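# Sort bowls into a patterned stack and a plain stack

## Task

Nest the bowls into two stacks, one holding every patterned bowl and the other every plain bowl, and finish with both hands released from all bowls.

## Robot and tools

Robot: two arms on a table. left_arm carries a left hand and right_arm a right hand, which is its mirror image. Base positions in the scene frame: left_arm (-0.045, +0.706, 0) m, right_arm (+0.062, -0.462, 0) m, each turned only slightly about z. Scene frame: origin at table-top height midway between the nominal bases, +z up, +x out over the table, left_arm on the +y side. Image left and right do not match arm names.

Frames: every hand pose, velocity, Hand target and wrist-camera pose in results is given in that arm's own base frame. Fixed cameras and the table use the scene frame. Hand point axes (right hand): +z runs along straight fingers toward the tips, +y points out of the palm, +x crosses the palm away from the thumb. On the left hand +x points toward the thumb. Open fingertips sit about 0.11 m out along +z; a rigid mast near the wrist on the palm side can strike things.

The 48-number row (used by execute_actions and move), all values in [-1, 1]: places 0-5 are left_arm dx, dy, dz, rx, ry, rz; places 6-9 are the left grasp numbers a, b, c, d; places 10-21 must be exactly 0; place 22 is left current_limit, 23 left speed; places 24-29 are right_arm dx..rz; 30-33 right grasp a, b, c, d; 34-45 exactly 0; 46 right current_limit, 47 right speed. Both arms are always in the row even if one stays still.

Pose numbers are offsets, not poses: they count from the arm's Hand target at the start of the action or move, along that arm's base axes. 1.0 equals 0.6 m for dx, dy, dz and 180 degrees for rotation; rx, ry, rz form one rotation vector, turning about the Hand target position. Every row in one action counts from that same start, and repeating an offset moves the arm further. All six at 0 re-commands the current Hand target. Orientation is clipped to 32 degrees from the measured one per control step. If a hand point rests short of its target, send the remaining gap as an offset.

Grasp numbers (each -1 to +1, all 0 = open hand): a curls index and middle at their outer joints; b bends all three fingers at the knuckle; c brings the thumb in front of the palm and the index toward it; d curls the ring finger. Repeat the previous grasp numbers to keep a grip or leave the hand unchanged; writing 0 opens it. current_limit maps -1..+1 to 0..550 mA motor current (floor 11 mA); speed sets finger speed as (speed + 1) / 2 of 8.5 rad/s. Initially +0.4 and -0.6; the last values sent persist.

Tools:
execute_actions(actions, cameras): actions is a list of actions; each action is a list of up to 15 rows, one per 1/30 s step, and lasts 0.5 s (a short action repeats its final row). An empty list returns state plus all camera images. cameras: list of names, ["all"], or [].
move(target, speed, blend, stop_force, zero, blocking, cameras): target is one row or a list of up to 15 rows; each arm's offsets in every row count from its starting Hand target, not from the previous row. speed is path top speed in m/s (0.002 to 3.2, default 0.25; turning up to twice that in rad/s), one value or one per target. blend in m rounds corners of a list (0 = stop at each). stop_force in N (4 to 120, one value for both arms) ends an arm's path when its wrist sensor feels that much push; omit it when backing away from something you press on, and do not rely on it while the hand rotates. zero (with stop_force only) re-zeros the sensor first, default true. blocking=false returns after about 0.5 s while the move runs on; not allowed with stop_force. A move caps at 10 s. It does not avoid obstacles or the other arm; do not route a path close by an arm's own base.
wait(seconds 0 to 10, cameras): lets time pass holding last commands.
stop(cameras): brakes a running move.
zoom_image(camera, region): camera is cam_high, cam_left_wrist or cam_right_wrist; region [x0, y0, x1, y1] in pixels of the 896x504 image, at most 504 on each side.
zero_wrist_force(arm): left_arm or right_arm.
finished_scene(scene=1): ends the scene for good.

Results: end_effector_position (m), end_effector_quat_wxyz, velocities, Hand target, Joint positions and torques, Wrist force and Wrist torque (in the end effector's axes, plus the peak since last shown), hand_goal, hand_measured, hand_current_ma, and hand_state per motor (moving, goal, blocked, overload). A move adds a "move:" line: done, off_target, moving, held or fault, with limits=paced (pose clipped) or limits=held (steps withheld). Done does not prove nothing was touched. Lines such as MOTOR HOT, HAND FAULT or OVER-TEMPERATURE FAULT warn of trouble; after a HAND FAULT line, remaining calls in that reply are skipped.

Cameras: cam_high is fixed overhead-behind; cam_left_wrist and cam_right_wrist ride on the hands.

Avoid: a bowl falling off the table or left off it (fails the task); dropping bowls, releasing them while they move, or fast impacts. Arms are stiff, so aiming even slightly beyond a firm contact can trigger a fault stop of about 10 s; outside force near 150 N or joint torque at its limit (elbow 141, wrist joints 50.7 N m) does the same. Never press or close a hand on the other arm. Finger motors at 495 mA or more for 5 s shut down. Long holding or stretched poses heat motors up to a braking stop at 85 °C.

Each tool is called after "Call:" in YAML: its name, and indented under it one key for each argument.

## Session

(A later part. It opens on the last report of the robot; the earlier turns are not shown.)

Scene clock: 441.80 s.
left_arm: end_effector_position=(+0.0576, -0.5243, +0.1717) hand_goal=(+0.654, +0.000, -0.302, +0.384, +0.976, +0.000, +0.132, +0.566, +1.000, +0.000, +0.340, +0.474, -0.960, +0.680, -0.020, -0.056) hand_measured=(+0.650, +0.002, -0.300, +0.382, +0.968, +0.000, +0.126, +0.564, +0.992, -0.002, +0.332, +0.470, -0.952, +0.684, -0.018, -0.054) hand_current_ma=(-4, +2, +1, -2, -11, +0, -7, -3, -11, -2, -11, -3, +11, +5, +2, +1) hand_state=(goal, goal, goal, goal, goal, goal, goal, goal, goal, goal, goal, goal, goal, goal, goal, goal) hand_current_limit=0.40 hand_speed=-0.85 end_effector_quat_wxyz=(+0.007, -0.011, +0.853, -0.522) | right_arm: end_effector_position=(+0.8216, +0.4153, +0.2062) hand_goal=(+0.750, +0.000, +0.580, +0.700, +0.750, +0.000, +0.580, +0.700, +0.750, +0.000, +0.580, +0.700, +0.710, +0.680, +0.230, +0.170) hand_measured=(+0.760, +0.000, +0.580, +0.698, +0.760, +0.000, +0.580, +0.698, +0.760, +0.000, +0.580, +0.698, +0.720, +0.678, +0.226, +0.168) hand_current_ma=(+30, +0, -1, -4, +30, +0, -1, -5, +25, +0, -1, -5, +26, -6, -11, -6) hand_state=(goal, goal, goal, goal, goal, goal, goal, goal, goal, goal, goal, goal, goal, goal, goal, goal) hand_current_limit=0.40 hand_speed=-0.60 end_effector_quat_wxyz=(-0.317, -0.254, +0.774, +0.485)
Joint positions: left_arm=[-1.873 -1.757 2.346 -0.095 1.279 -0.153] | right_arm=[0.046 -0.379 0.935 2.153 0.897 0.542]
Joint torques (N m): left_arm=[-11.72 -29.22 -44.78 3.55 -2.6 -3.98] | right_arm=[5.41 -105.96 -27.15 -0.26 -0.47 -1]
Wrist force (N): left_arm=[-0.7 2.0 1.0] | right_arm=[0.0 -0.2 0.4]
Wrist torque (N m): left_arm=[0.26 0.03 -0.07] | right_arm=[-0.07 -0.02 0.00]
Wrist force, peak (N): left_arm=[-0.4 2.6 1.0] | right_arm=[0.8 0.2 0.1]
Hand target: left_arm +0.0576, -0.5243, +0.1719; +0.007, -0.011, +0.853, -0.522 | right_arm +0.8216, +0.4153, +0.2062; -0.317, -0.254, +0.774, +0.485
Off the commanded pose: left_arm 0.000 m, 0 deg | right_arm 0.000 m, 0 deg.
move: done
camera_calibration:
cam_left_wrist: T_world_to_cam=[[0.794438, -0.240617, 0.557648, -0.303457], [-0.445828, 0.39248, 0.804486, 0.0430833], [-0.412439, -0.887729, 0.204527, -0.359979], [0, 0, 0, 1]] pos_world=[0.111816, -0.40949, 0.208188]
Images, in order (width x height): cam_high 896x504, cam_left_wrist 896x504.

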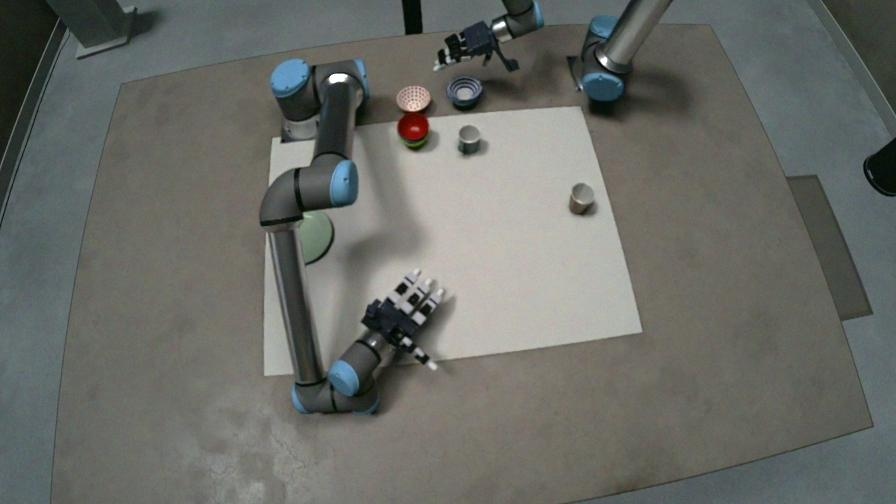

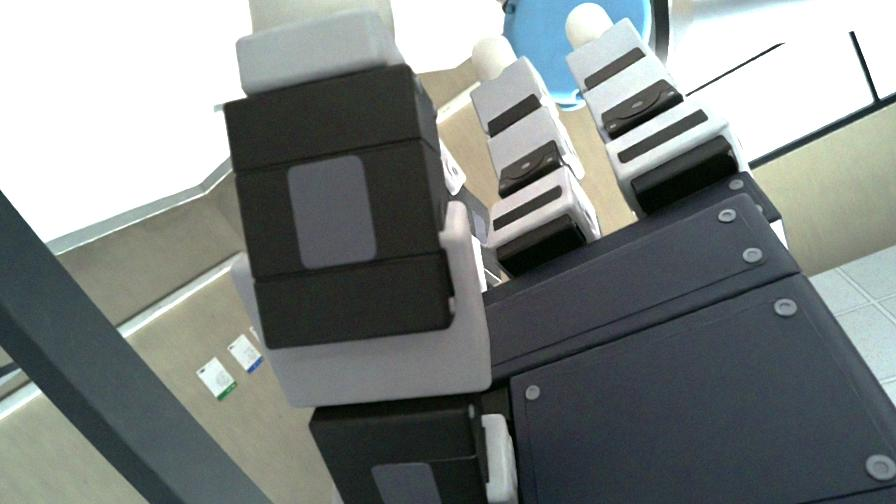

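Call:
move:
  target:
    - [0.0897,-0.2613,0,0,0,-0.1944,0.3,-0.155,1.0,0.2,0,0,0,0,0,0,0,0,0,0,0,0,0.5,-0.8,0,0,0,0,0,0,0,0,0,0,0,0,0,0,0,0,0,0,0,0,0,0,0.4,-0.6]
    - [0.0897,-0.2613,-0.125,0,0,-0.1944,0.3,-0.155,1.0,0.2,0,0,0,0,0,0,0,0,0,0,0,0,0.5,-0.8,0,0,0,0,0,0,0,0,0,0,0,0,0,0,0,0,0,0,0,0,0,0,0.4,-0.6]
  speed: [0.2,0.12]
  cameras: ["cam_high","cam_left_wrist"]

Call:
zoom_image:
  camera: "cam_high"
  region: [385, 65, 455, 120]

Scene clock: 447.20 s.
left_arm: end_effector_position=(+0.1114, -0.6811, +0.0971) hand_goal=(+0.660, +0.000, -0.306, +0.384, +0.986, +0.000, +0.132, +0.566, +1.000, +0.000, +0.260, +0.420, -0.960, +0.680, -0.020, -0.056) hand_measured=(+0.650, +0.002, -0.302, +0.382, +0.968, +0.000, +0.126, +0.564, +0.992, -0.002, +0.260, +0.422, -0.952, +0.684, -0.018, -0.054) hand_current_ma=(-15, +2, +3, -2, -34, +0, -6, -3, -11, -2, +0, +2, +9, +5, +2, +1) hand_state=(goal, goal, goal, goal, goal, goal, goal, goal, goal, goal, goal, goal, goal, goal, goal, goal) hand_current_limit=0.50 hand_speed=-0.80 end_effector_quat_wxyz=(-0.150, +0.246, +0.817, -0.500) | right_arm: end_effector_position=(+0.8216, +0.4153, +0.2062) hand_goal=(+0.750, +0.000, +0.580, +0.700, +0.750, +0.000, +0.580, +0.700, +0.750, +0.000, +0.580, +0.700, +0.710, +0.680, +0.230, +0.170) hand_measured=(+0.760, +0.000, +0.580, +0.698, +0.760, +0.000, +0.580, +0.698, +0.760, +0.000, +0.580, +0.698, +0.720, +0.678, +0.226, +0.168) hand_current_ma=(+30, +0, -1, -4, +30, +0, -1, -5, +25, +0, -1, -5, +26, -6, -11, -6) hand_state=(goal, goal, goal, goal, goal, goal, goal, goal, goal, goal, goal, goal, goal, goal, goal, goal) hand_current_limit=0.40 hand_speed=-0.60 end_effector_quat_wxyz=(-0.317, -0.254, +0.774, +0.485)
Joint positions: left_arm=[-1.47 -1.241 1.958 -0.133 2.17 0.357] | right_arm=[0.046 -0.379 0.935 2.153 0.897 0.542]
Joint torques (N m): left_arm=[16.1 -37.96 -27.11 -3.28 2.62 -4.01] | right_arm=[4.78 -104.53 -28.01 -0.44 -0.19 -1.2]
Wrist force (N): left_arm=[-0.3 1.6 1.1] | right_arm=[0.2 0.2 0.0]
Wrist torque (N m): left_arm=[0.23 0.05 -0.27] | right_arm=[0.03 -0.03 0.03]
Wrist force, peak (N): left_arm=[-0.4 2.6 1.2] | right_arm=[0.1 -0.7 0.5]
Hand target: left_arm +0.1114, -0.6811, +0.0969; -0.150, +0.246, +0.817, -0.500 | right_arm +0.8216, +0.4153, +0.2062; -0.317, -0.254, +0.774, +0.485
Off the commanded pose: left_arm 0.000 m, 0 deg | right_arm 0.000 m, 0 deg.
move: done
camera_calibration:
cam_left_wrist: T_world_to_cam=[[0.512863, -0.652673, 0.557665, -0.59155], [-0.140205, 0.577199, 0.804477, 0.280434], [-0.846944, -0.490774, 0.204516, -0.142794], [0, 0, 0, 1]] pos_world=[0.221763, -0.618035, 0.133488]
Images, in order (width x height): cam_high 896x504, cam_left_wrist 896x504.

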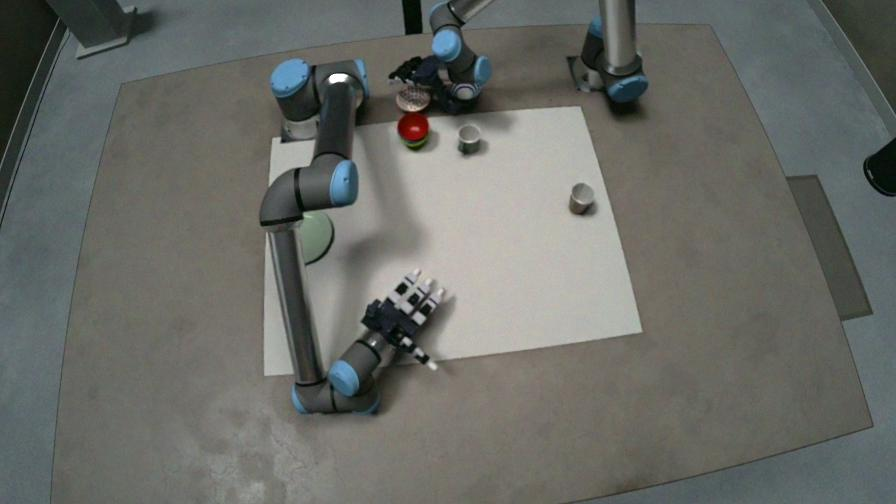

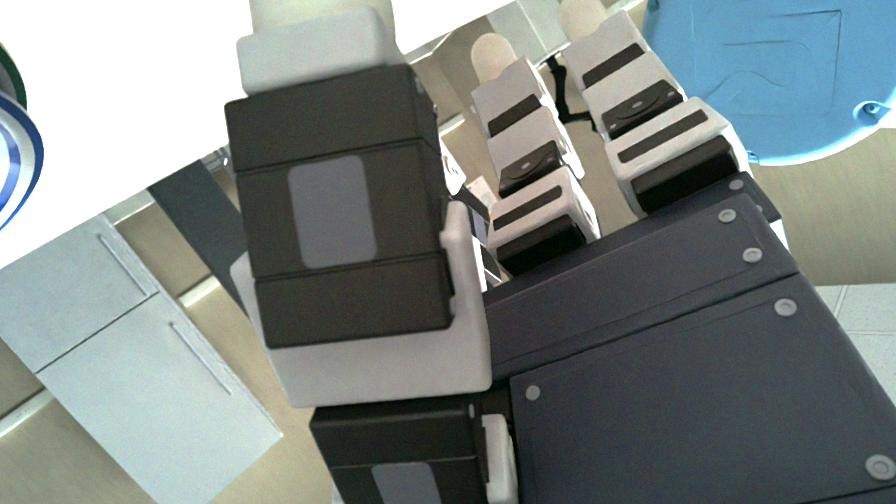

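Scaled by 7.200 from the camera's 896x504 image, which has a finer 1280x720 frame.

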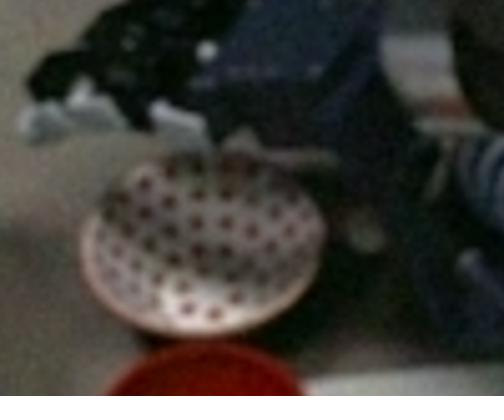

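Call:
move:
  target:
    - [-0.011,0.0018,0,0,0,0,0.3,-0.155,1.0,0.2,0,0,0,0,0,0,0,0,0,0,0,0,0.5,-0.8,0,0,0,0,0,0,0,0,0,0,0,0,0,0,0,0,0,0,0,0,0,0,0.4,-0.6]
    - [-0.011,0.0018,-0.0815,0,0,0,0.3,-0.155,1.0,0.2,0,0,0,0,0,0,0,0,0,0,0,0,0.5,-0.8,0,0,0,0,0,0,0,0,0,0,0,0,0,0,0,0,0,0,0,0,0,0,0.4,-0.6]
  speed: 0.06
  stop_force: 6
  cameras: ["cam_high","cam_left_wrist"]

Call:
zoom_image:
  camera: "cam_high"
  region: [385, 65, 455, 120]

Scene clock: 450.83 s.
left_arm: end_effector_position=(+0.1048, -0.6800, +0.0480) hand_goal=(+0.660, +0.000, -0.306, +0.384, +0.986, +0.000, +0.132, +0.566, +1.000, +0.000, +0.260, +0.420, -0.960, +0.680, -0.020, -0.056) hand_measured=(+0.650, +0.002, -0.302, +0.382, +0.968, +0.000, +0.126, +0.564, +0.992, -0.002, +0.260, +0.422, -0.952, +0.684, -0.018, -0.054) hand_current_ma=(-15, +2, +3, -2, -34, +0, -6, -3, -11, -2, +0, +2, +9, +5, +2, +1) hand_state=(goal, goal, goal, goal, goal, goal, goal, goal, goal, goal, goal, goal, goal, goal, goal, goal) hand_current_limit=0.50 hand_speed=-0.80 end_effector_quat_wxyz=(-0.150, +0.246, +0.817, -0.500) | right_arm: end_effector_position=(+0.8216, +0.4153, +0.2062) hand_goal=(+0.750, +0.000, +0.580, +0.700, +0.750, +0.000, +0.580, +0.700, +0.750, +0.000, +0.580, +0.700, +0.710, +0.680, +0.230, +0.170) hand_measured=(+0.760, +0.000, +0.580, +0.698, +0.760, +0.000, +0.580, +0.698, +0.760, +0.000, +0.580, +0.698, +0.720, +0.678, +0.226, +0.168) hand_current_ma=(+30, +0, -1, -4, +30, +0, -1, -5, +25, +0, -1, -5, +26, -6, -11, -6) hand_state=(goal, goal, goal, goal, goal, goal, goal, goal, goal, goal, goal, goal, goal, goal, goal, goal) hand_current_limit=0.40 hand_speed=-0.60 end_effector_quat_wxyz=(-0.317, -0.254, +0.774, +0.485)
Joint positions: left_arm=[-1.481 -1.187 1.993 -0.228 2.16 0.349] | right_arm=[0.046 -0.379 0.935 2.153 0.897 0.542]
Joint torques (N m): left_arm=[-8.52 -36.96 -23.83 -3.17 -1.29 -4.11] | right_arm=[4.55 -103.1 -26.82 -0.15 -0.67 -1.18]
Wrist force (N): left_arm=[-0.4 1.8 0.7] | right_arm=[0.3 -0.3 0.1]
Wrist torque (N m): left_arm=[0.30 0.04 -0.08] | right_arm=[-0.06 -0.04 0.02]
Wrist force, peak (N): left_arm=[-1.1 2.3 0.5] | right_arm=[0.1 -0.2 0.8]
Hand target: left_arm +0.1048, -0.6800, +0.0480; -0.150, +0.246, +0.817, -0.500 | right_arm +0.8216, +0.4153, +0.2062; -0.317, -0.254, +0.774, +0.485
Off the commanded pose: left_arm 0.000 m, 0 deg | right_arm 0.000 m, 0 deg.
move: done
camera_calibration:
cam_left_wrist: T_world_to_cam=[[0.512913, -0.65268, 0.55761, -0.560142], [-0.140188, 0.577157, 0.804511, 0.318399], [-0.846916, -0.490815, 0.204533, -0.137884], [0, 0, 0, 1]] pos_world=[0.215164, -0.617035, 0.0843877]
Images, in order (width x height): cam_high 896x504, cam_left_wrist 896x504.

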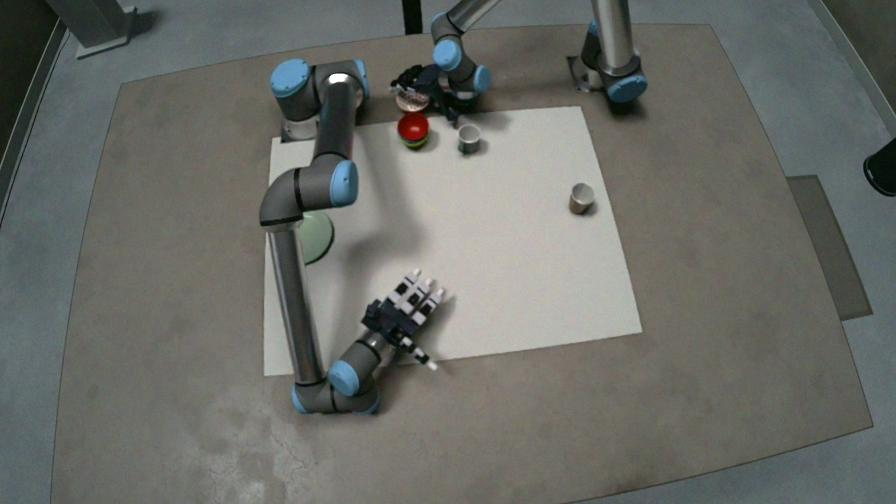

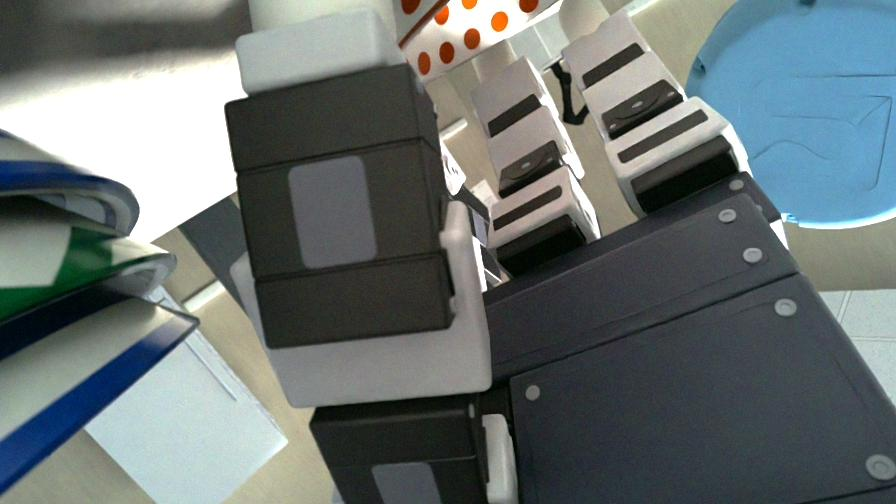

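Scaled by 7.200 from the camera's 896x504 image, which has a finer 1280x720 frame.

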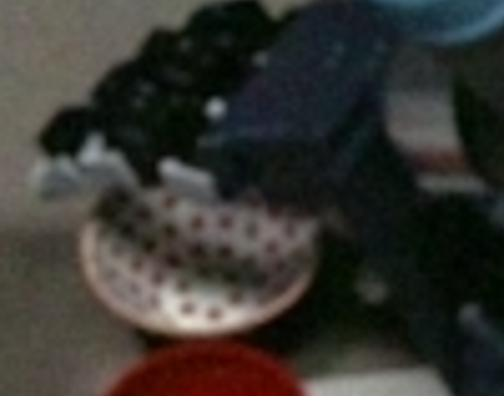

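Call:
move:
  target: [-0.0115,-0.0263,0,0,0,0,0.3,-0.155,1.0,0.2,0,0,0,0,0,0,0,0,0,0,0,0,0.5,-0.8,0,0,0,0,0,0,0,0,0,0,0,0,0,0,0,0,0,0,0,0,0,0,0.4,-0.6]
  speed: 0.03
  stop_force: 4
  cameras: []

Call:
move:
  target:
    - [0,0,0,0,0,0,0.42,-0.155,1.0,0.36,0,0,0,0,0,0,0,0,0,0,0,0,0.3,-0.9,0,0,0,0,0,0,0,0,0,0,0,0,0,0,0,0,0,0,0,0,0,0,0.4,-0.6]
    - [0,0,0,0,0,0,0.5,-0.155,1.0,0.46,0,0,0,0,0,0,0,0,0,0,0,0,0.3,-0.92,0,0,0,0,0,0,0,0,0,0,0,0,0,0,0,0,0,0,0,0,0,0,0.4,-0.6]
    - [0,0,0,0,0,0,0.56,-0.155,1.0,0.5,0,0,0,0,0,0,0,0,0,0,0,0,0.4,-0.93,0,0,0,0,0,0,0,0,0,0,0,0,0,0,0,0,0,0,0,0,0,0,0.4,-0.6]
    - [0,0,0,0,0,0,0.62,-0.155,1.0,0.56,0,0,0,0,0,0,0,0,0,0,0,0,0.45,-0.93,0,0,0,0,0,0,0,0,0,0,0,0,0,0,0,0,0,0,0,0,0,0,0.4,-0.6]
  speed: 0.04
  cameras: ["cam_high","cam_left_wrist"]

Call:
zoom_image:
  camera: "cam_high"
  region: [385, 65, 455, 120]

Scene clock: 453.37 s.
left_arm: end_effector_position=(+0.0979, -0.6958, +0.0480) hand_goal=(+0.660, +0.000, -0.306, +0.384, +0.986, +0.000, +0.132, +0.566, +1.000, +0.000, +0.260, +0.420, -0.960, +0.680, -0.020, -0.056) hand_measured=(+0.650, +0.002, -0.302, +0.382, +0.968, +0.000, +0.126, +0.564, +0.992, -0.002, +0.260, +0.422, -0.952, +0.684, -0.018, -0.054) hand_current_ma=(-15, +2, +3, -2, -34, +0, -6, -3, -11, -2, +0, +2, +9, +5, +2, +1) hand_state=(goal, goal, goal, goal, goal, goal, goal, goal, goal, goal, goal, goal, goal, goal, goal, goal) hand_current_limit=0.50 hand_speed=-0.80 end_effector_quat_wxyz=(-0.150, +0.246, +0.817, -0.500) | right_arm: end_effector_position=(+0.8216, +0.4153, +0.2062) hand_goal=(+0.750, +0.000, +0.580, +0.700, +0.750, +0.000, +0.580, +0.700, +0.750, +0.000, +0.580, +0.700, +0.710, +0.680, +0.230, +0.170) hand_measured=(+0.760, +0.000, +0.580, +0.698, +0.760, +0.000, +0.580, +0.698, +0.760, +0.000, +0.580, +0.698, +0.720, +0.678, +0.226, +0.168) hand_current_ma=(+30, +0, -1, -4, +30, +0, -1, -5, +25, +0, -1, -5, +26, -6, -11, -6) hand_state=(goal, goal, goal, goal, goal, goal, goal, goal, goal, goal, goal, goal, goal, goal, goal, goal) hand_current_limit=0.40 hand_speed=-0.60 end_effector_quat_wxyz=(-0.317, -0.254, +0.774, +0.485)
Joint positions: left_arm=[-1.496 -1.172 1.969 -0.223 2.148 0.34] | right_arm=[0.046 -0.379 0.935 2.153 0.897 0.542]
Joint torques (N m): left_arm=[-9.75 -38.51 -38.07 4.57 -1.62 -3.82] | right_arm=[2.86 -106.48 -27.05 -0.56 -0.75 -1.31]
Wrist force (N): left_arm=[-0.4 1.5 0.9] | right_arm=[-0.3 -0.1 0.6]
Wrist torque (N m): left_arm=[0.24 0.06 -0.08] | right_arm=[-0.06 0.02 -0.03]
Wrist force, peak (N): left_arm=[-0.3 2.2 0.7] | right_arm=[0.6 0.0 0.6]
Hand target: left_arm +0.0979, -0.6958, +0.0480; -0.150, +0.246, +0.817, -0.500 | right_arm +0.8216, +0.4153, +0.2062; -0.317, -0.254, +0.774, +0.485
Off the commanded pose: left_arm 0.000 m, 0 deg | right_arm 0.000 m, 0 deg.
move: done
No camera images: "cameras" was empty.

Scene clock: 456.37 s.
left_arm: end_effector_position=(+0.0979, -0.6958, +0.0480) hand_goal=(+0.728, +0.000, -0.630, +0.080, +0.978, +0.000, -0.380, +0.102, +1.000, +0.000, -0.316, -0.008, -0.928, +0.680, -0.020, -0.104) hand_measured=(+0.714, +0.002, -0.624, +0.084, +0.978, +0.000, -0.352, +0.120, +1.000, -0.002, -0.212, +0.024, -0.900, +0.686, +0.040, -0.084) hand_current_ma=(-23, +2, +6, +4, +0, +0, +59, +31, +0, -2, +339, +66, +57, +8, +224, +55) hand_state=(goal, goal, goal, goal, goal, goal, blocked, goal, goal, goal, blocked, blocked, blocked, goal, blocked, blocked) hand_current_limit=0.45 hand_speed=-0.93 end_effector_quat_wxyz=(-0.150, +0.246, +0.817, -0.500) | right_arm: end_effector_position=(+0.8216, +0.4153, +0.2062) hand_goal=(+0.750, +0.000, +0.580, +0.700, +0.750, +0.000, +0.580, +0.700, +0.750, +0.000, +0.580, +0.700, +0.710, +0.680, +0.230, +0.170) hand_measured=(+0.760, +0.000, +0.580, +0.698, +0.760, +0.000, +0.580, +0.698, +0.760, +0.000, +0.580, +0.698, +0.720, +0.678, +0.226, +0.168) hand_current_ma=(+30, +0, -1, -4, +30, +0, -1, -5, +25, +0, -1, -5, +26, -6, -11, -6) hand_state=(goal, goal, goal, goal, goal, goal, goal, goal, goal, goal, goal, goal, goal, goal, goal, goal) hand_current_limit=0.40 hand_speed=-0.60 end_effector_quat_wxyz=(-0.317, -0.254, +0.774, +0.485)
Joint positions: left_arm=[-1.496 -1.172 1.969 -0.223 2.148 0.34] | right_arm=[0.046 -0.379 0.935 2.153 0.897 0.542]
Joint torques (N m): left_arm=[-11.39 -36.24 -34.5 4.03 -1.57 -3.64] | right_arm=[4.11 -106.17 -28.51 -0.27 -0.87 -0.96]
Wrist force (N): left_arm=[-0.5 0.7 0.9] | right_arm=[0.3 0.0 0.2]
Wrist torque (N m): left_arm=[0.33 0.04 0.02] | right_arm=[-0.02 -0.04 0.03]
Wrist force, peak (N): left_arm=[-0.6 1.9 1.5] | right_arm=[0.4 0.4 0.8]
Hand target: left_arm +0.0979, -0.6958, +0.0480; -0.150, +0.246, +0.817, -0.500 | right_arm +0.8216, +0.4153, +0.2062; -0.317, -0.254, +0.774, +0.485
Off the commanded pose: left_arm 0.000 m, 0 deg | right_arm 0.000 m, 0 deg.
move: done
camera_calibration:
cam_left_wrist: T_world_to_cam=[[0.512913, -0.65268, 0.55761, -0.56685], [-0.140188, 0.577157, 0.804511, 0.326493], [-0.846916, -0.490815, 0.204533, -0.151434], [0, 0, 0, 1]] pos_world=[0.208264, -0.632735, 0.0843877]
Images, in order (width x height): cam_high 896x504, cam_left_wrist 896x504.

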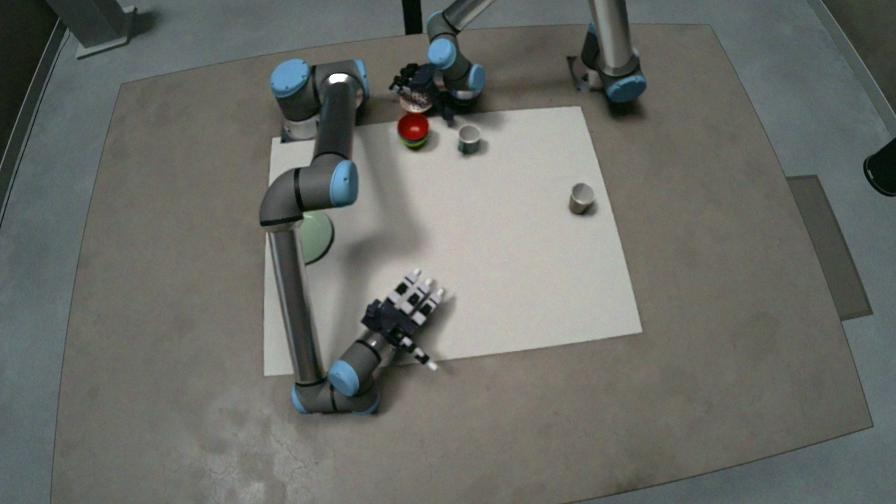

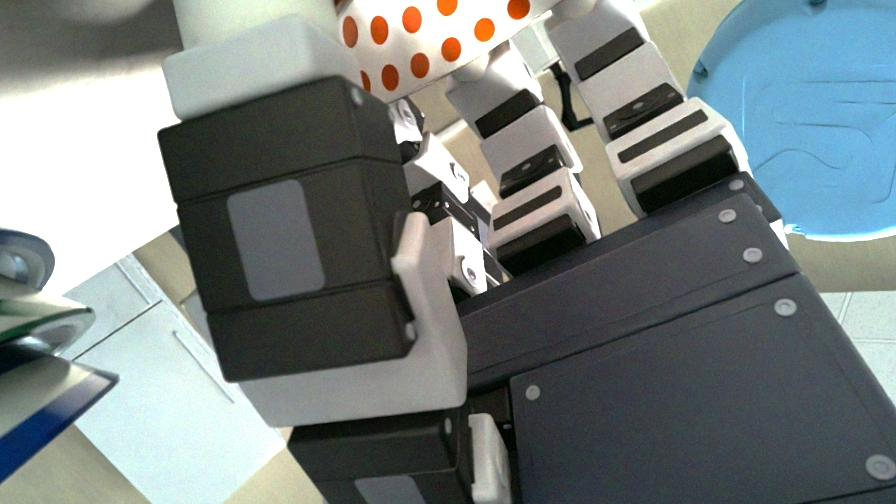

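Scaled by 7.200 from the camera's 896x504 image, which has a finer 1280x720 frame.

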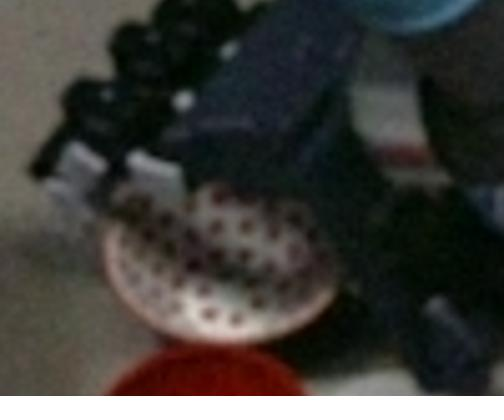

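Call:
move:
  target:
    - [0,0,0,0,0,0,0.65,-0.155,1.0,0.57,0,0,0,0,0,0,0,0,0,0,0,0,0.45,-0.93,0,0,0,0,0,0,0,0,0,0,0,0,0,0,0,0,0,0,0,0,0,0,0.4,-0.6]
    - [0,0,0.03,0,0,0,0.65,-0.155,1.0,0.57,0,0,0,0,0,0,0,0,0,0,0,0,0.45,-0.93,0,0,0,0,0,0,0,0,0,0,0,0,0,0,0,0,0,0,0,0,0,0,0.4,-0.6]
  speed: 0.03
  cameras: ["cam_high","cam_left_wrist"]

Call:
zoom_image:
  camera: "cam_high"
  region: [385, 65, 455, 120]

Scene clock: 458.43 s.
left_arm: end_effector_position=(+0.0979, -0.6958, +0.0658) hand_goal=(+0.732, +0.000, -0.658, +0.052, +0.972, +0.000, -0.428, +0.058, +1.000, +0.000, -0.332, -0.022, -0.924, +0.680, -0.020, -0.108) hand_measured=(+0.718, +0.002, -0.652, +0.056, +0.990, +0.000, -0.386, +0.080, +1.000, -0.006, -0.248, +0.006, -0.884, +0.690, +0.052, -0.082) hand_current_ma=(-22, +2, +6, +4, +32, +0, +97, +38, +0, -5, +249, +54, +94, +18, +286, +76) hand_state=(goal, goal, goal, goal, goal, goal, blocked, blocked, goal, goal, blocked, blocked, blocked, goal, blocked, blocked) hand_current_limit=0.45 hand_speed=-0.93 end_effector_quat_wxyz=(-0.150, +0.246, +0.817, -0.500) | right_arm: end_effector_position=(+0.8216, +0.4153, +0.2062) hand_goal=(+0.750, +0.000, +0.580, +0.700, +0.750, +0.000, +0.580, +0.700, +0.750, +0.000, +0.580, +0.700, +0.710, +0.680, +0.230, +0.170) hand_measured=(+0.760, +0.000, +0.580, +0.698, +0.760, +0.000, +0.580, +0.698, +0.760, +0.000, +0.580, +0.698, +0.720, +0.678, +0.226, +0.168) hand_current_ma=(+30, +0, -1, -4, +30, +0, -1, -5, +25, +0, -1, -5, +26, -6, -11, -6) hand_state=(goal, goal, goal, goal, goal, goal, goal, goal, goal, goal, goal, goal, goal, goal, goal, goal) hand_current_limit=0.40 hand_speed=-0.60 end_effector_quat_wxyz=(-0.317, -0.254, +0.774, +0.485)
Joint positions: left_arm=[-1.496 -1.194 1.96 -0.192 2.148 0.34] | right_arm=[0.046 -0.379 0.935 2.153 0.897 0.542]
Joint torques (N m): left_arm=[-6.42 -71.17 -40.36 4.55 -1.44 -2.6] | right_arm=[3.19 -106.06 -26.29 -0.3 -0.66 -1.17]
Wrist force (N): left_arm=[-0.5 3.8 1.8] | right_arm=[0.2 -0.5 0.3]
Wrist torque (N m): left_arm=[0.29 0.12 -0.20] | right_arm=[-0.08 -0.04 0.01]
Wrist force, peak (N): left_arm=[-0.4 4.2 1.5] | right_arm=[0.5 -0.4 0.7]
Hand target: left_arm +0.0979, -0.6958, +0.0660; -0.150, +0.246, +0.817, -0.500 | right_arm +0.8216, +0.4153, +0.2062; -0.317, -0.254, +0.774, +0.485
Off the commanded pose: left_arm 0.000 m, 0 deg | right_arm 0.000 m, 0 deg.
move: done
camera_calibration:
cam_left_wrist: T_world_to_cam=[[0.512913, -0.65268, 0.55761, -0.576775], [-0.140188, 0.577157, 0.804511, 0.312172], [-0.846916, -0.490815, 0.204533, -0.155075], [0, 0, 0, 1]] pos_world=[0.208264, -0.632735, 0.102188]
Images, in order (width x height): cam_high 896x504, cam_left_wrist 896x504.

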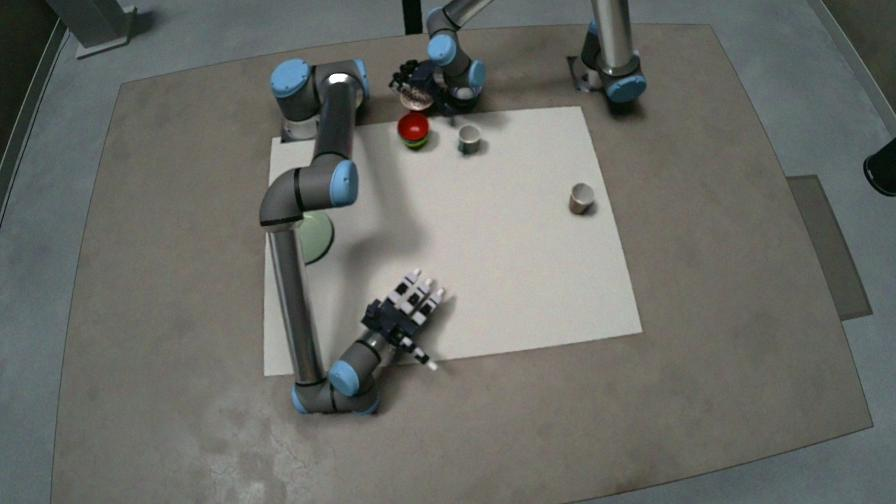

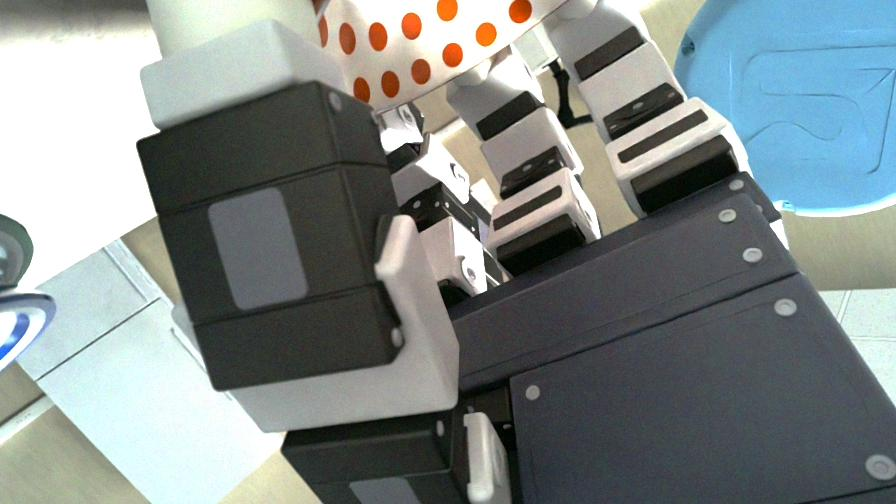

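Scaled by 7.200 from the camera's 896x504 image, which has a finer 1280x720 frame.

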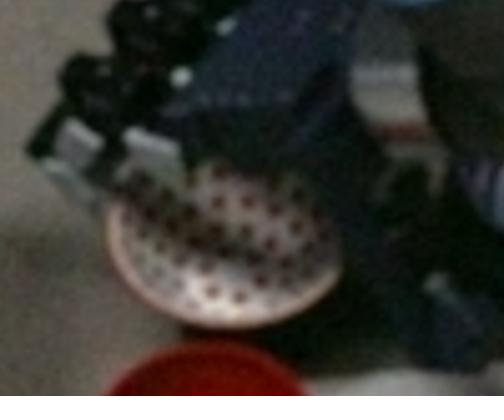

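Call:
move:
  target:
    - [0,0,0.2,0,0,0,0.65,-0.155,1.0,0.57,0,0,0,0,0,0,0,0,0,0,0,0,0.45,-0.93,0,0,0,0,0,0,0,0,0,0,0,0,0,0,0,0,0,0,0,0,0,0,0.4,-0.6]
    - [-0.0172,0.2915,0.2,0,0,0,0.65,-0.155,1.0,0.57,0,0,0,0,0,0,0,0,0,0,0,0,0.45,-0.93,0,0,0,0,0,0,0,0,0,0,0,0,0,0,0,0,0,0,0,0,0,0,0.4,-0.6]
  speed: [0.08,0.12]
  cameras: ["cam_high","cam_left_wrist"]

Call:
zoom_image:
  camera: "cam_high"
  region: [440, 50, 490, 110]

Scene clock: 463.20 s.
left_arm: end_effector_position=(+0.0876, -0.5211, +0.1860) hand_goal=(+0.732, +0.000, -0.658, +0.052, +0.972, +0.000, -0.428, +0.058, +1.000, +0.000, -0.332, -0.022, -0.924, +0.680, -0.020, -0.108) hand_measured=(+0.720, +0.002, -0.652, +0.056, +0.990, +0.000, -0.386, +0.078, +1.000, -0.006, -0.250, +0.006, -0.882, +0.690, +0.052, -0.082) hand_current_ma=(-21, +2, +5, +4, +32, +0, +95, +38, +0, -5, +245, +54, +97, +18, +286, +76) hand_state=(goal, goal, goal, goal, goal, goal, blocked, blocked, goal, goal, blocked, blocked, blocked, goal, blocked, blocked) hand_current_limit=0.45 hand_speed=-0.93 end_effector_quat_wxyz=(-0.150, +0.246, +0.817, -0.500) | right_arm: end_effector_position=(+0.8216, +0.4153, +0.2062) hand_goal=(+0.750, +0.000, +0.580, +0.700, +0.750, +0.000, +0.580, +0.700, +0.750, +0.000, +0.580, +0.700, +0.710, +0.680, +0.230, +0.170) hand_measured=(+0.760, +0.000, +0.580, +0.698, +0.760, +0.000, +0.580, +0.698, +0.760, +0.000, +0.580, +0.698, +0.720, +0.678, +0.226, +0.168) hand_current_ma=(+30, +0, -1, -4, +30, +0, -1, -5, +25, +0, -1, -5, +26, -6, -11, -6) hand_state=(goal, goal, goal, goal, goal, goal, goal, goal, goal, goal, goal, goal, goal, goal, goal, goal) hand_current_limit=0.40 hand_speed=-0.60 end_effector_quat_wxyz=(-0.317, -0.254, +0.774, +0.485)
Joint positions: left_arm=[-1.489 -1.588 2.18 -0.016 2.154 0.344] | right_arm=[0.046 -0.379 0.935 2.153 0.897 0.542]
Joint torques (N m): left_arm=[18.38 -43.07 -32.09 3.93 2.34 3.96] | right_arm=[4.88 -105.6 -27.05 -0.3 -0.69 -0.83]
Wrist force (N): left_arm=[-0.3 4.0 2.5] | right_arm=[0.4 -0.2 -0.1]
Wrist torque (N m): left_arm=[0.21 0.08 -0.52] | right_arm=[-0.05 -0.06 0.03]
Wrist force, peak (N): left_arm=[-0.2 4.3 2.2] | right_arm=[0.8 -0.3 0.5]
Hand target: left_arm +0.0876, -0.5209, +0.1860; -0.150, +0.246, +0.817, -0.500 | right_arm +0.8216, +0.4153, +0.2062; -0.317, -0.254, +0.774, +0.485
Off the commanded pose: left_arm 0.000 m, 0 deg | right_arm 0.000 m, 0 deg.
move: done
camera_calibration:
cam_left_wrist: T_world_to_cam=[[0.51287, -0.652705, 0.557621, -0.524513], [-0.140177, 0.577164, 0.804508, 0.113242], [-0.846944, -0.490774, 0.204515, -0.102743], [0, 0, 0, 1]] pos_world=[0.197863, -0.458135, 0.222388]
Images, in order (width x height): cam_high 896x504, cam_left_wrist 896x504.

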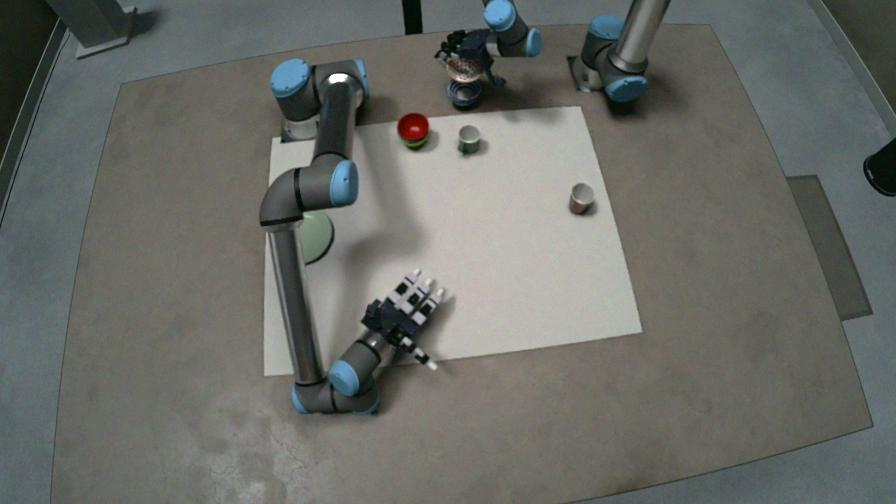

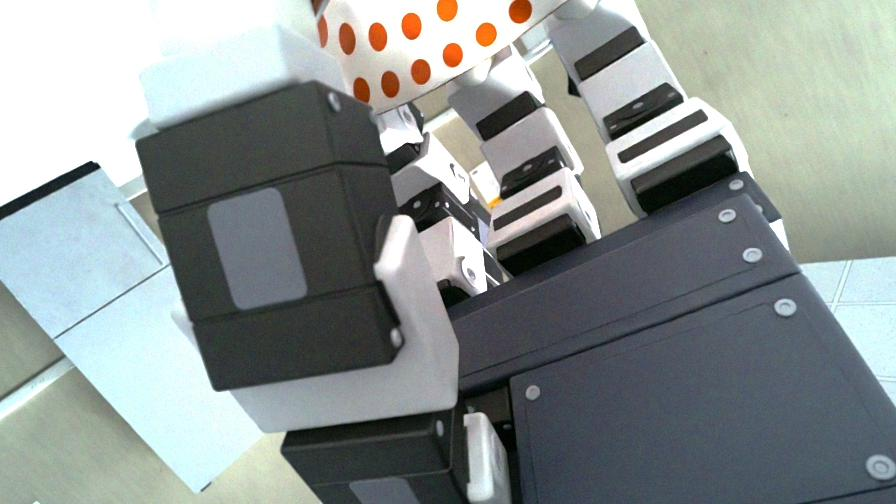

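Scaled by 8.400 from the camera's 896x504 image, which has a finer 1280x720 frame.

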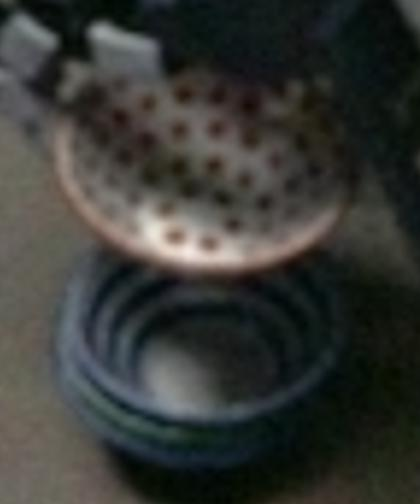

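Call:
move:
  target: [-0.0137,0.0097,-0.08,0,0,0,0.65,-0.155,1.0,0.57,0,0,0,0,0,0,0,0,0,0,0,0,0.45,-0.93,0,0,0,0,0,0,0,0,0,0,0,0,0,0,0,0,0,0,0,0,0,0,0.4,-0.6]
  speed: 0.07
  cameras: ["cam_high","cam_left_wrist"]

Call:
zoom_image:
  camera: "cam_high"
  region: [440, 50, 490, 110]

Scene clock: 465.77 s.
left_arm: end_effector_position=(+0.0794, -0.5151, +0.1381) hand_goal=(+0.732, +0.000, -0.658, +0.052, +0.972, +0.000, -0.428, +0.058, +1.000, +0.000, -0.332, -0.022, -0.924, +0.680, -0.020, -0.108) hand_measured=(+0.720, +0.002, -0.652, +0.056, +0.990, +0.000, -0.386, +0.078, +1.000, -0.006, -0.250, +0.006, -0.882, +0.690, +0.052, -0.082) hand_current_ma=(-21, +2, +5, +4, +33, +0, +94, +38, +0, -5, +245, +54, +97, +18, +286, +76) hand_state=(goal, goal, goal, goal, goal, goal, blocked, blocked, goal, goal, blocked, blocked, blocked, goal, blocked, blocked) hand_current_limit=0.45 hand_speed=-0.93 end_effector_quat_wxyz=(-0.150, +0.246, +0.817, -0.500) | right_arm: end_effector_position=(+0.8216, +0.4153, +0.2062) hand_goal=(+0.750, +0.000, +0.580, +0.700, +0.750, +0.000, +0.580, +0.700, +0.750, +0.000, +0.580, +0.700, +0.710, +0.680, +0.230, +0.170) hand_measured=(+0.760, +0.000, +0.580, +0.698, +0.760, +0.000, +0.580, +0.698, +0.760, +0.000, +0.580, +0.698, +0.720, +0.678, +0.226, +0.168) hand_current_ma=(+30, +0, -1, -4, +30, +0, -1, -5, +25, +0, -1, -5, +26, -6, -11, -6) hand_state=(goal, goal, goal, goal, goal, goal, goal, goal, goal, goal, goal, goal, goal, goal, goal, goal) hand_current_limit=0.40 hand_speed=-0.60 end_effector_quat_wxyz=(-0.317, -0.254, +0.774, +0.485)
Joint positions: left_arm=[-1.508 -1.548 2.243 -0.126 2.137 0.332] | right_arm=[0.046 -0.379 0.935 2.153 0.897 0.542]
Joint torques (N m): left_arm=[-11.23 -14.61 -29.87 -3.02 -1.35 -4.14] | right_arm=[3.43 -105.16 -27.57 -0.23 -0.98 -1.44]
Wrist force (N): left_arm=[-0.5 3.7 2.3] | right_arm=[0.0 0.2 0.2]
Wrist torque (N m): left_arm=[0.20 0.10 -0.19] | right_arm=[0.00 -0.01 0.01]
Wrist force, peak (N): left_arm=[-0.3 4.6 2.0] | right_arm=[0.1 0.4 0.8]
Hand target: left_arm +0.0794, -0.5151, +0.1380; -0.150, +0.246, +0.817, -0.500 | right_arm +0.8216, +0.4153, +0.2062; -0.317, -0.254, +0.774, +0.485
Off the commanded pose: left_arm 0.000 m, 0 deg | right_arm 0.000 m, 0 deg.
move: done
camera_calibration:
cam_left_wrist: T_world_to_cam=[[0.512913, -0.65268, 0.55761, -0.489667], [-0.140188, 0.577157, 0.804511, 0.147026], [-0.846916, -0.490815, 0.204533, -0.0969453], [0, 0, 0, 1]] pos_world=[0.189664, -0.452035, 0.174588]
Images, in order (width x height): cam_high 896x504, cam_left_wrist 896x504.

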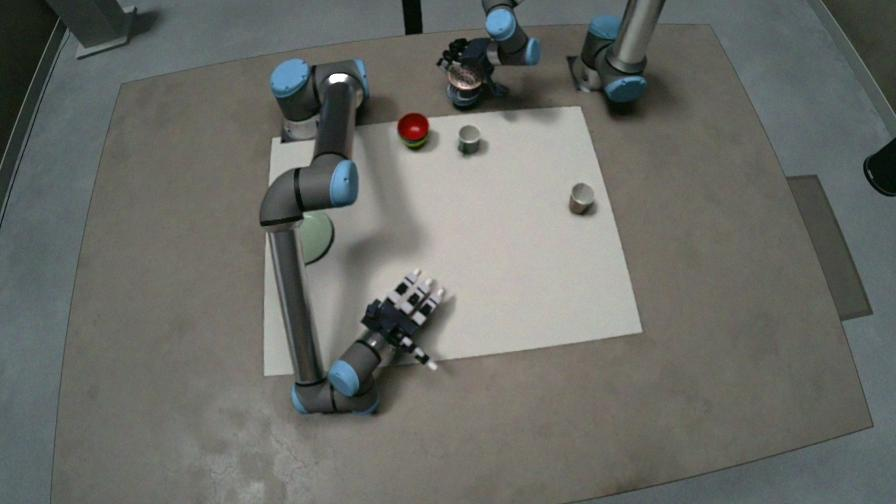

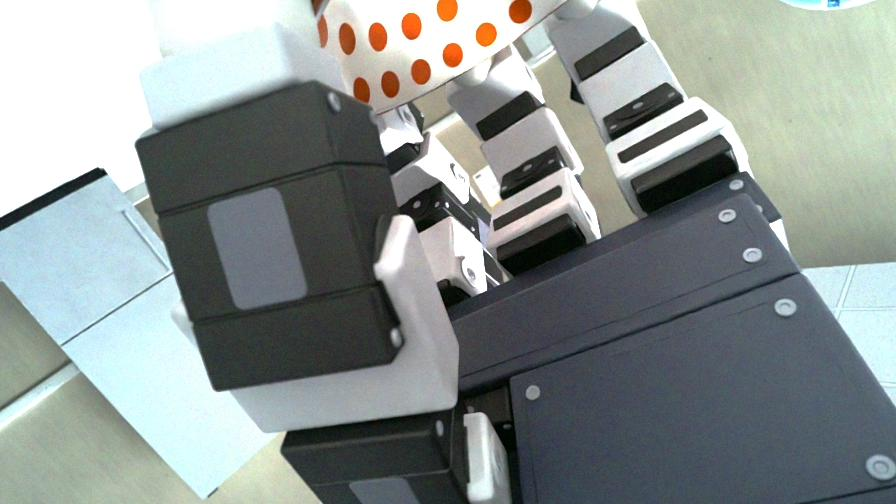

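Scaled by 8.400 from the camera's 896x504 image, which has a finer 1280x720 frame.

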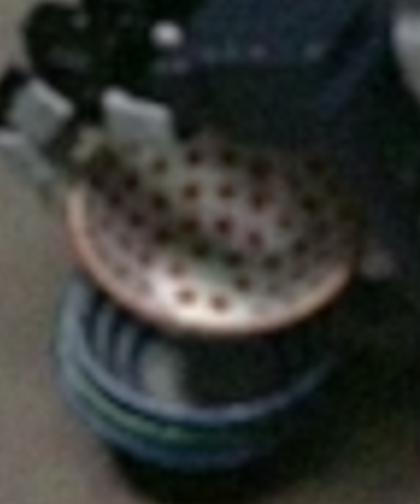

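Call:
move:
  target:
    - [-0.003,-0.002,-0.02,0,0,0,0.65,-0.155,1.0,0.57,0,0,0,0,0,0,0,0,0,0,0,0,0.45,-0.93,0,0,0,0,0,0,0,0,0,0,0,0,0,0,0,0,0,0,0,0,0,0,0.4,-0.6]
    - [-0.003,-0.002,-0.12,0,0,0,0.65,-0.155,1.0,0.57,0,0,0,0,0,0,0,0,0,0,0,0,0.45,-0.93,0,0,0,0,0,0,0,0,0,0,0,0,0,0,0,0,0,0,0,0,0,0,0.4,-0.6]
  speed: [0.03,0.02]
  stop_force: 4
  cameras: ["cam_high","cam_left_wrist"]

Call:
zoom_image:
  camera: "cam_high"
  region: [440, 50, 490, 110]

Scene clock: 469.73 s.
left_arm: end_effector_position=(+0.0776, -0.5163, +0.0953) hand_goal=(+0.732, +0.000, -0.658, +0.052, +0.972, +0.000, -0.428, +0.058, +1.000, +0.000, -0.332, -0.022, -0.924, +0.680, -0.020, -0.108) hand_measured=(+0.720, +0.002, -0.652, +0.056, +0.998, +0.002, -0.406, +0.068, +1.000, -0.006, -0.256, +0.006, -0.880, +0.692, +0.054, -0.082) hand_current_ma=(-21, +2, +5, +4, +54, +1, +42, +14, +0, -5, +222, +54, +105, +23, +303, +79) hand_state=(goal, goal, goal, goal, blocked, goal, blocked, goal, goal, goal, blocked, blocked, blocked, goal, blocked, blocked) hand_current_limit=0.45 hand_speed=-0.93 end_effector_quat_wxyz=(-0.150, +0.246, +0.817, -0.500) | right_arm: end_effector_position=(+0.8216, +0.4153, +0.2062) hand_goal=(+0.750, +0.000, +0.580, +0.700, +0.750, +0.000, +0.580, +0.700, +0.750, +0.000, +0.580, +0.700, +0.710, +0.680, +0.230, +0.170) hand_measured=(+0.760, +0.000, +0.580, +0.698, +0.760, +0.000, +0.580, +0.698, +0.760, +0.000, +0.580, +0.698, +0.720, +0.678, +0.226, +0.168) hand_current_ma=(+30, +0, -1, -4, +30, +0, -1, -5, +25, +0, -1, -5, +26, -6, -11, -6) hand_state=(goal, goal, goal, goal, goal, goal, goal, goal, goal, goal, goal, goal, goal, goal, goal, goal) hand_current_limit=0.40 hand_speed=-0.60 end_effector_quat_wxyz=(-0.317, -0.254, +0.774, +0.485)
Joint positions: left_arm=[-1.513 -1.486 2.279 -0.225 2.133 0.329] | right_arm=[0.046 -0.379 0.935 2.153 0.897 0.542]
Joint torques (N m): left_arm=[-1.07 -46.73 -39.94 3.76 -1.54 -3.47] | right_arm=[4.74 -103.92 -27.11 -0.39 -0.88 -1.24]
Wrist force (N): left_arm=[-0.3 3.4 0.9] | right_arm=[0.1 0.3 0.0]
Wrist torque (N m): left_arm=[0.28 0.01 -0.19] | right_arm=[0.03 -0.02 0.02]
Wrist force, peak (N): left_arm=[0.1 4.4 1.5] | right_arm=[0.6 0.4 0.5]
Hand target: left_arm +0.0776, -0.5163, +0.0953; -0.150, +0.246, +0.817, -0.500 (not the last commanded pose) | right_arm +0.8216, +0.4153, +0.2062; -0.317, -0.254, +0.774, +0.485
Off the commanded pose: left_arm 0.029 m, 0 deg | right_arm 0.000 m, 0 deg.
move: contact (left_arm); path passed 1 of 2 targets
camera_calibration:
cam_left_wrist: T_world_to_cam=[[0.512879, -0.652743, 0.557568, -0.465622], [-0.140143, 0.57712, 0.804545, 0.18195], [-0.846945, -0.490773, 0.204515, -0.0902578], [0, 0, 0, 1]] pos_world=[0.187863, -0.453235, 0.131688]
Images, in order (width x height): cam_high 896x504, cam_left_wrist 896x504.

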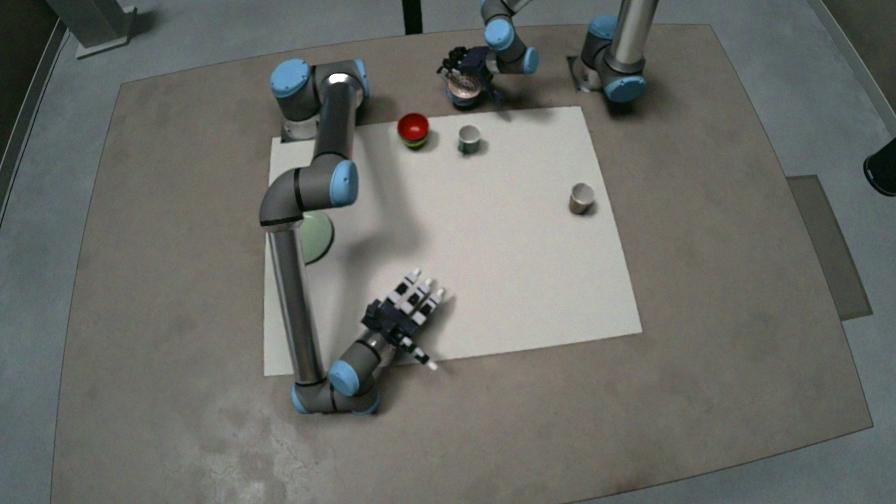

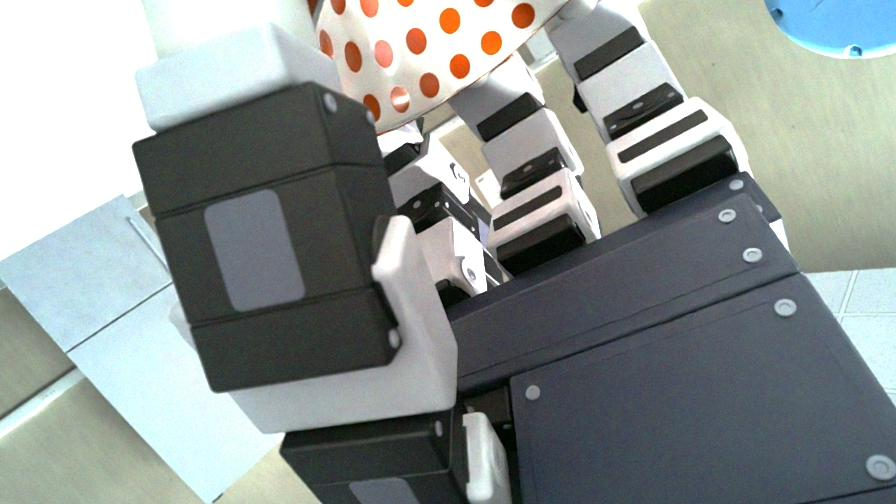

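Scaled by 8.400 from the camera's 896x504 image, which has a finer 1280x720 frame.

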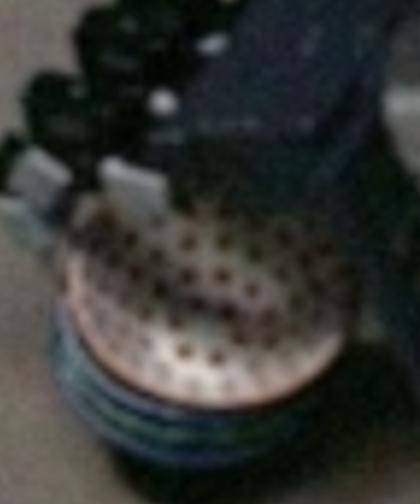

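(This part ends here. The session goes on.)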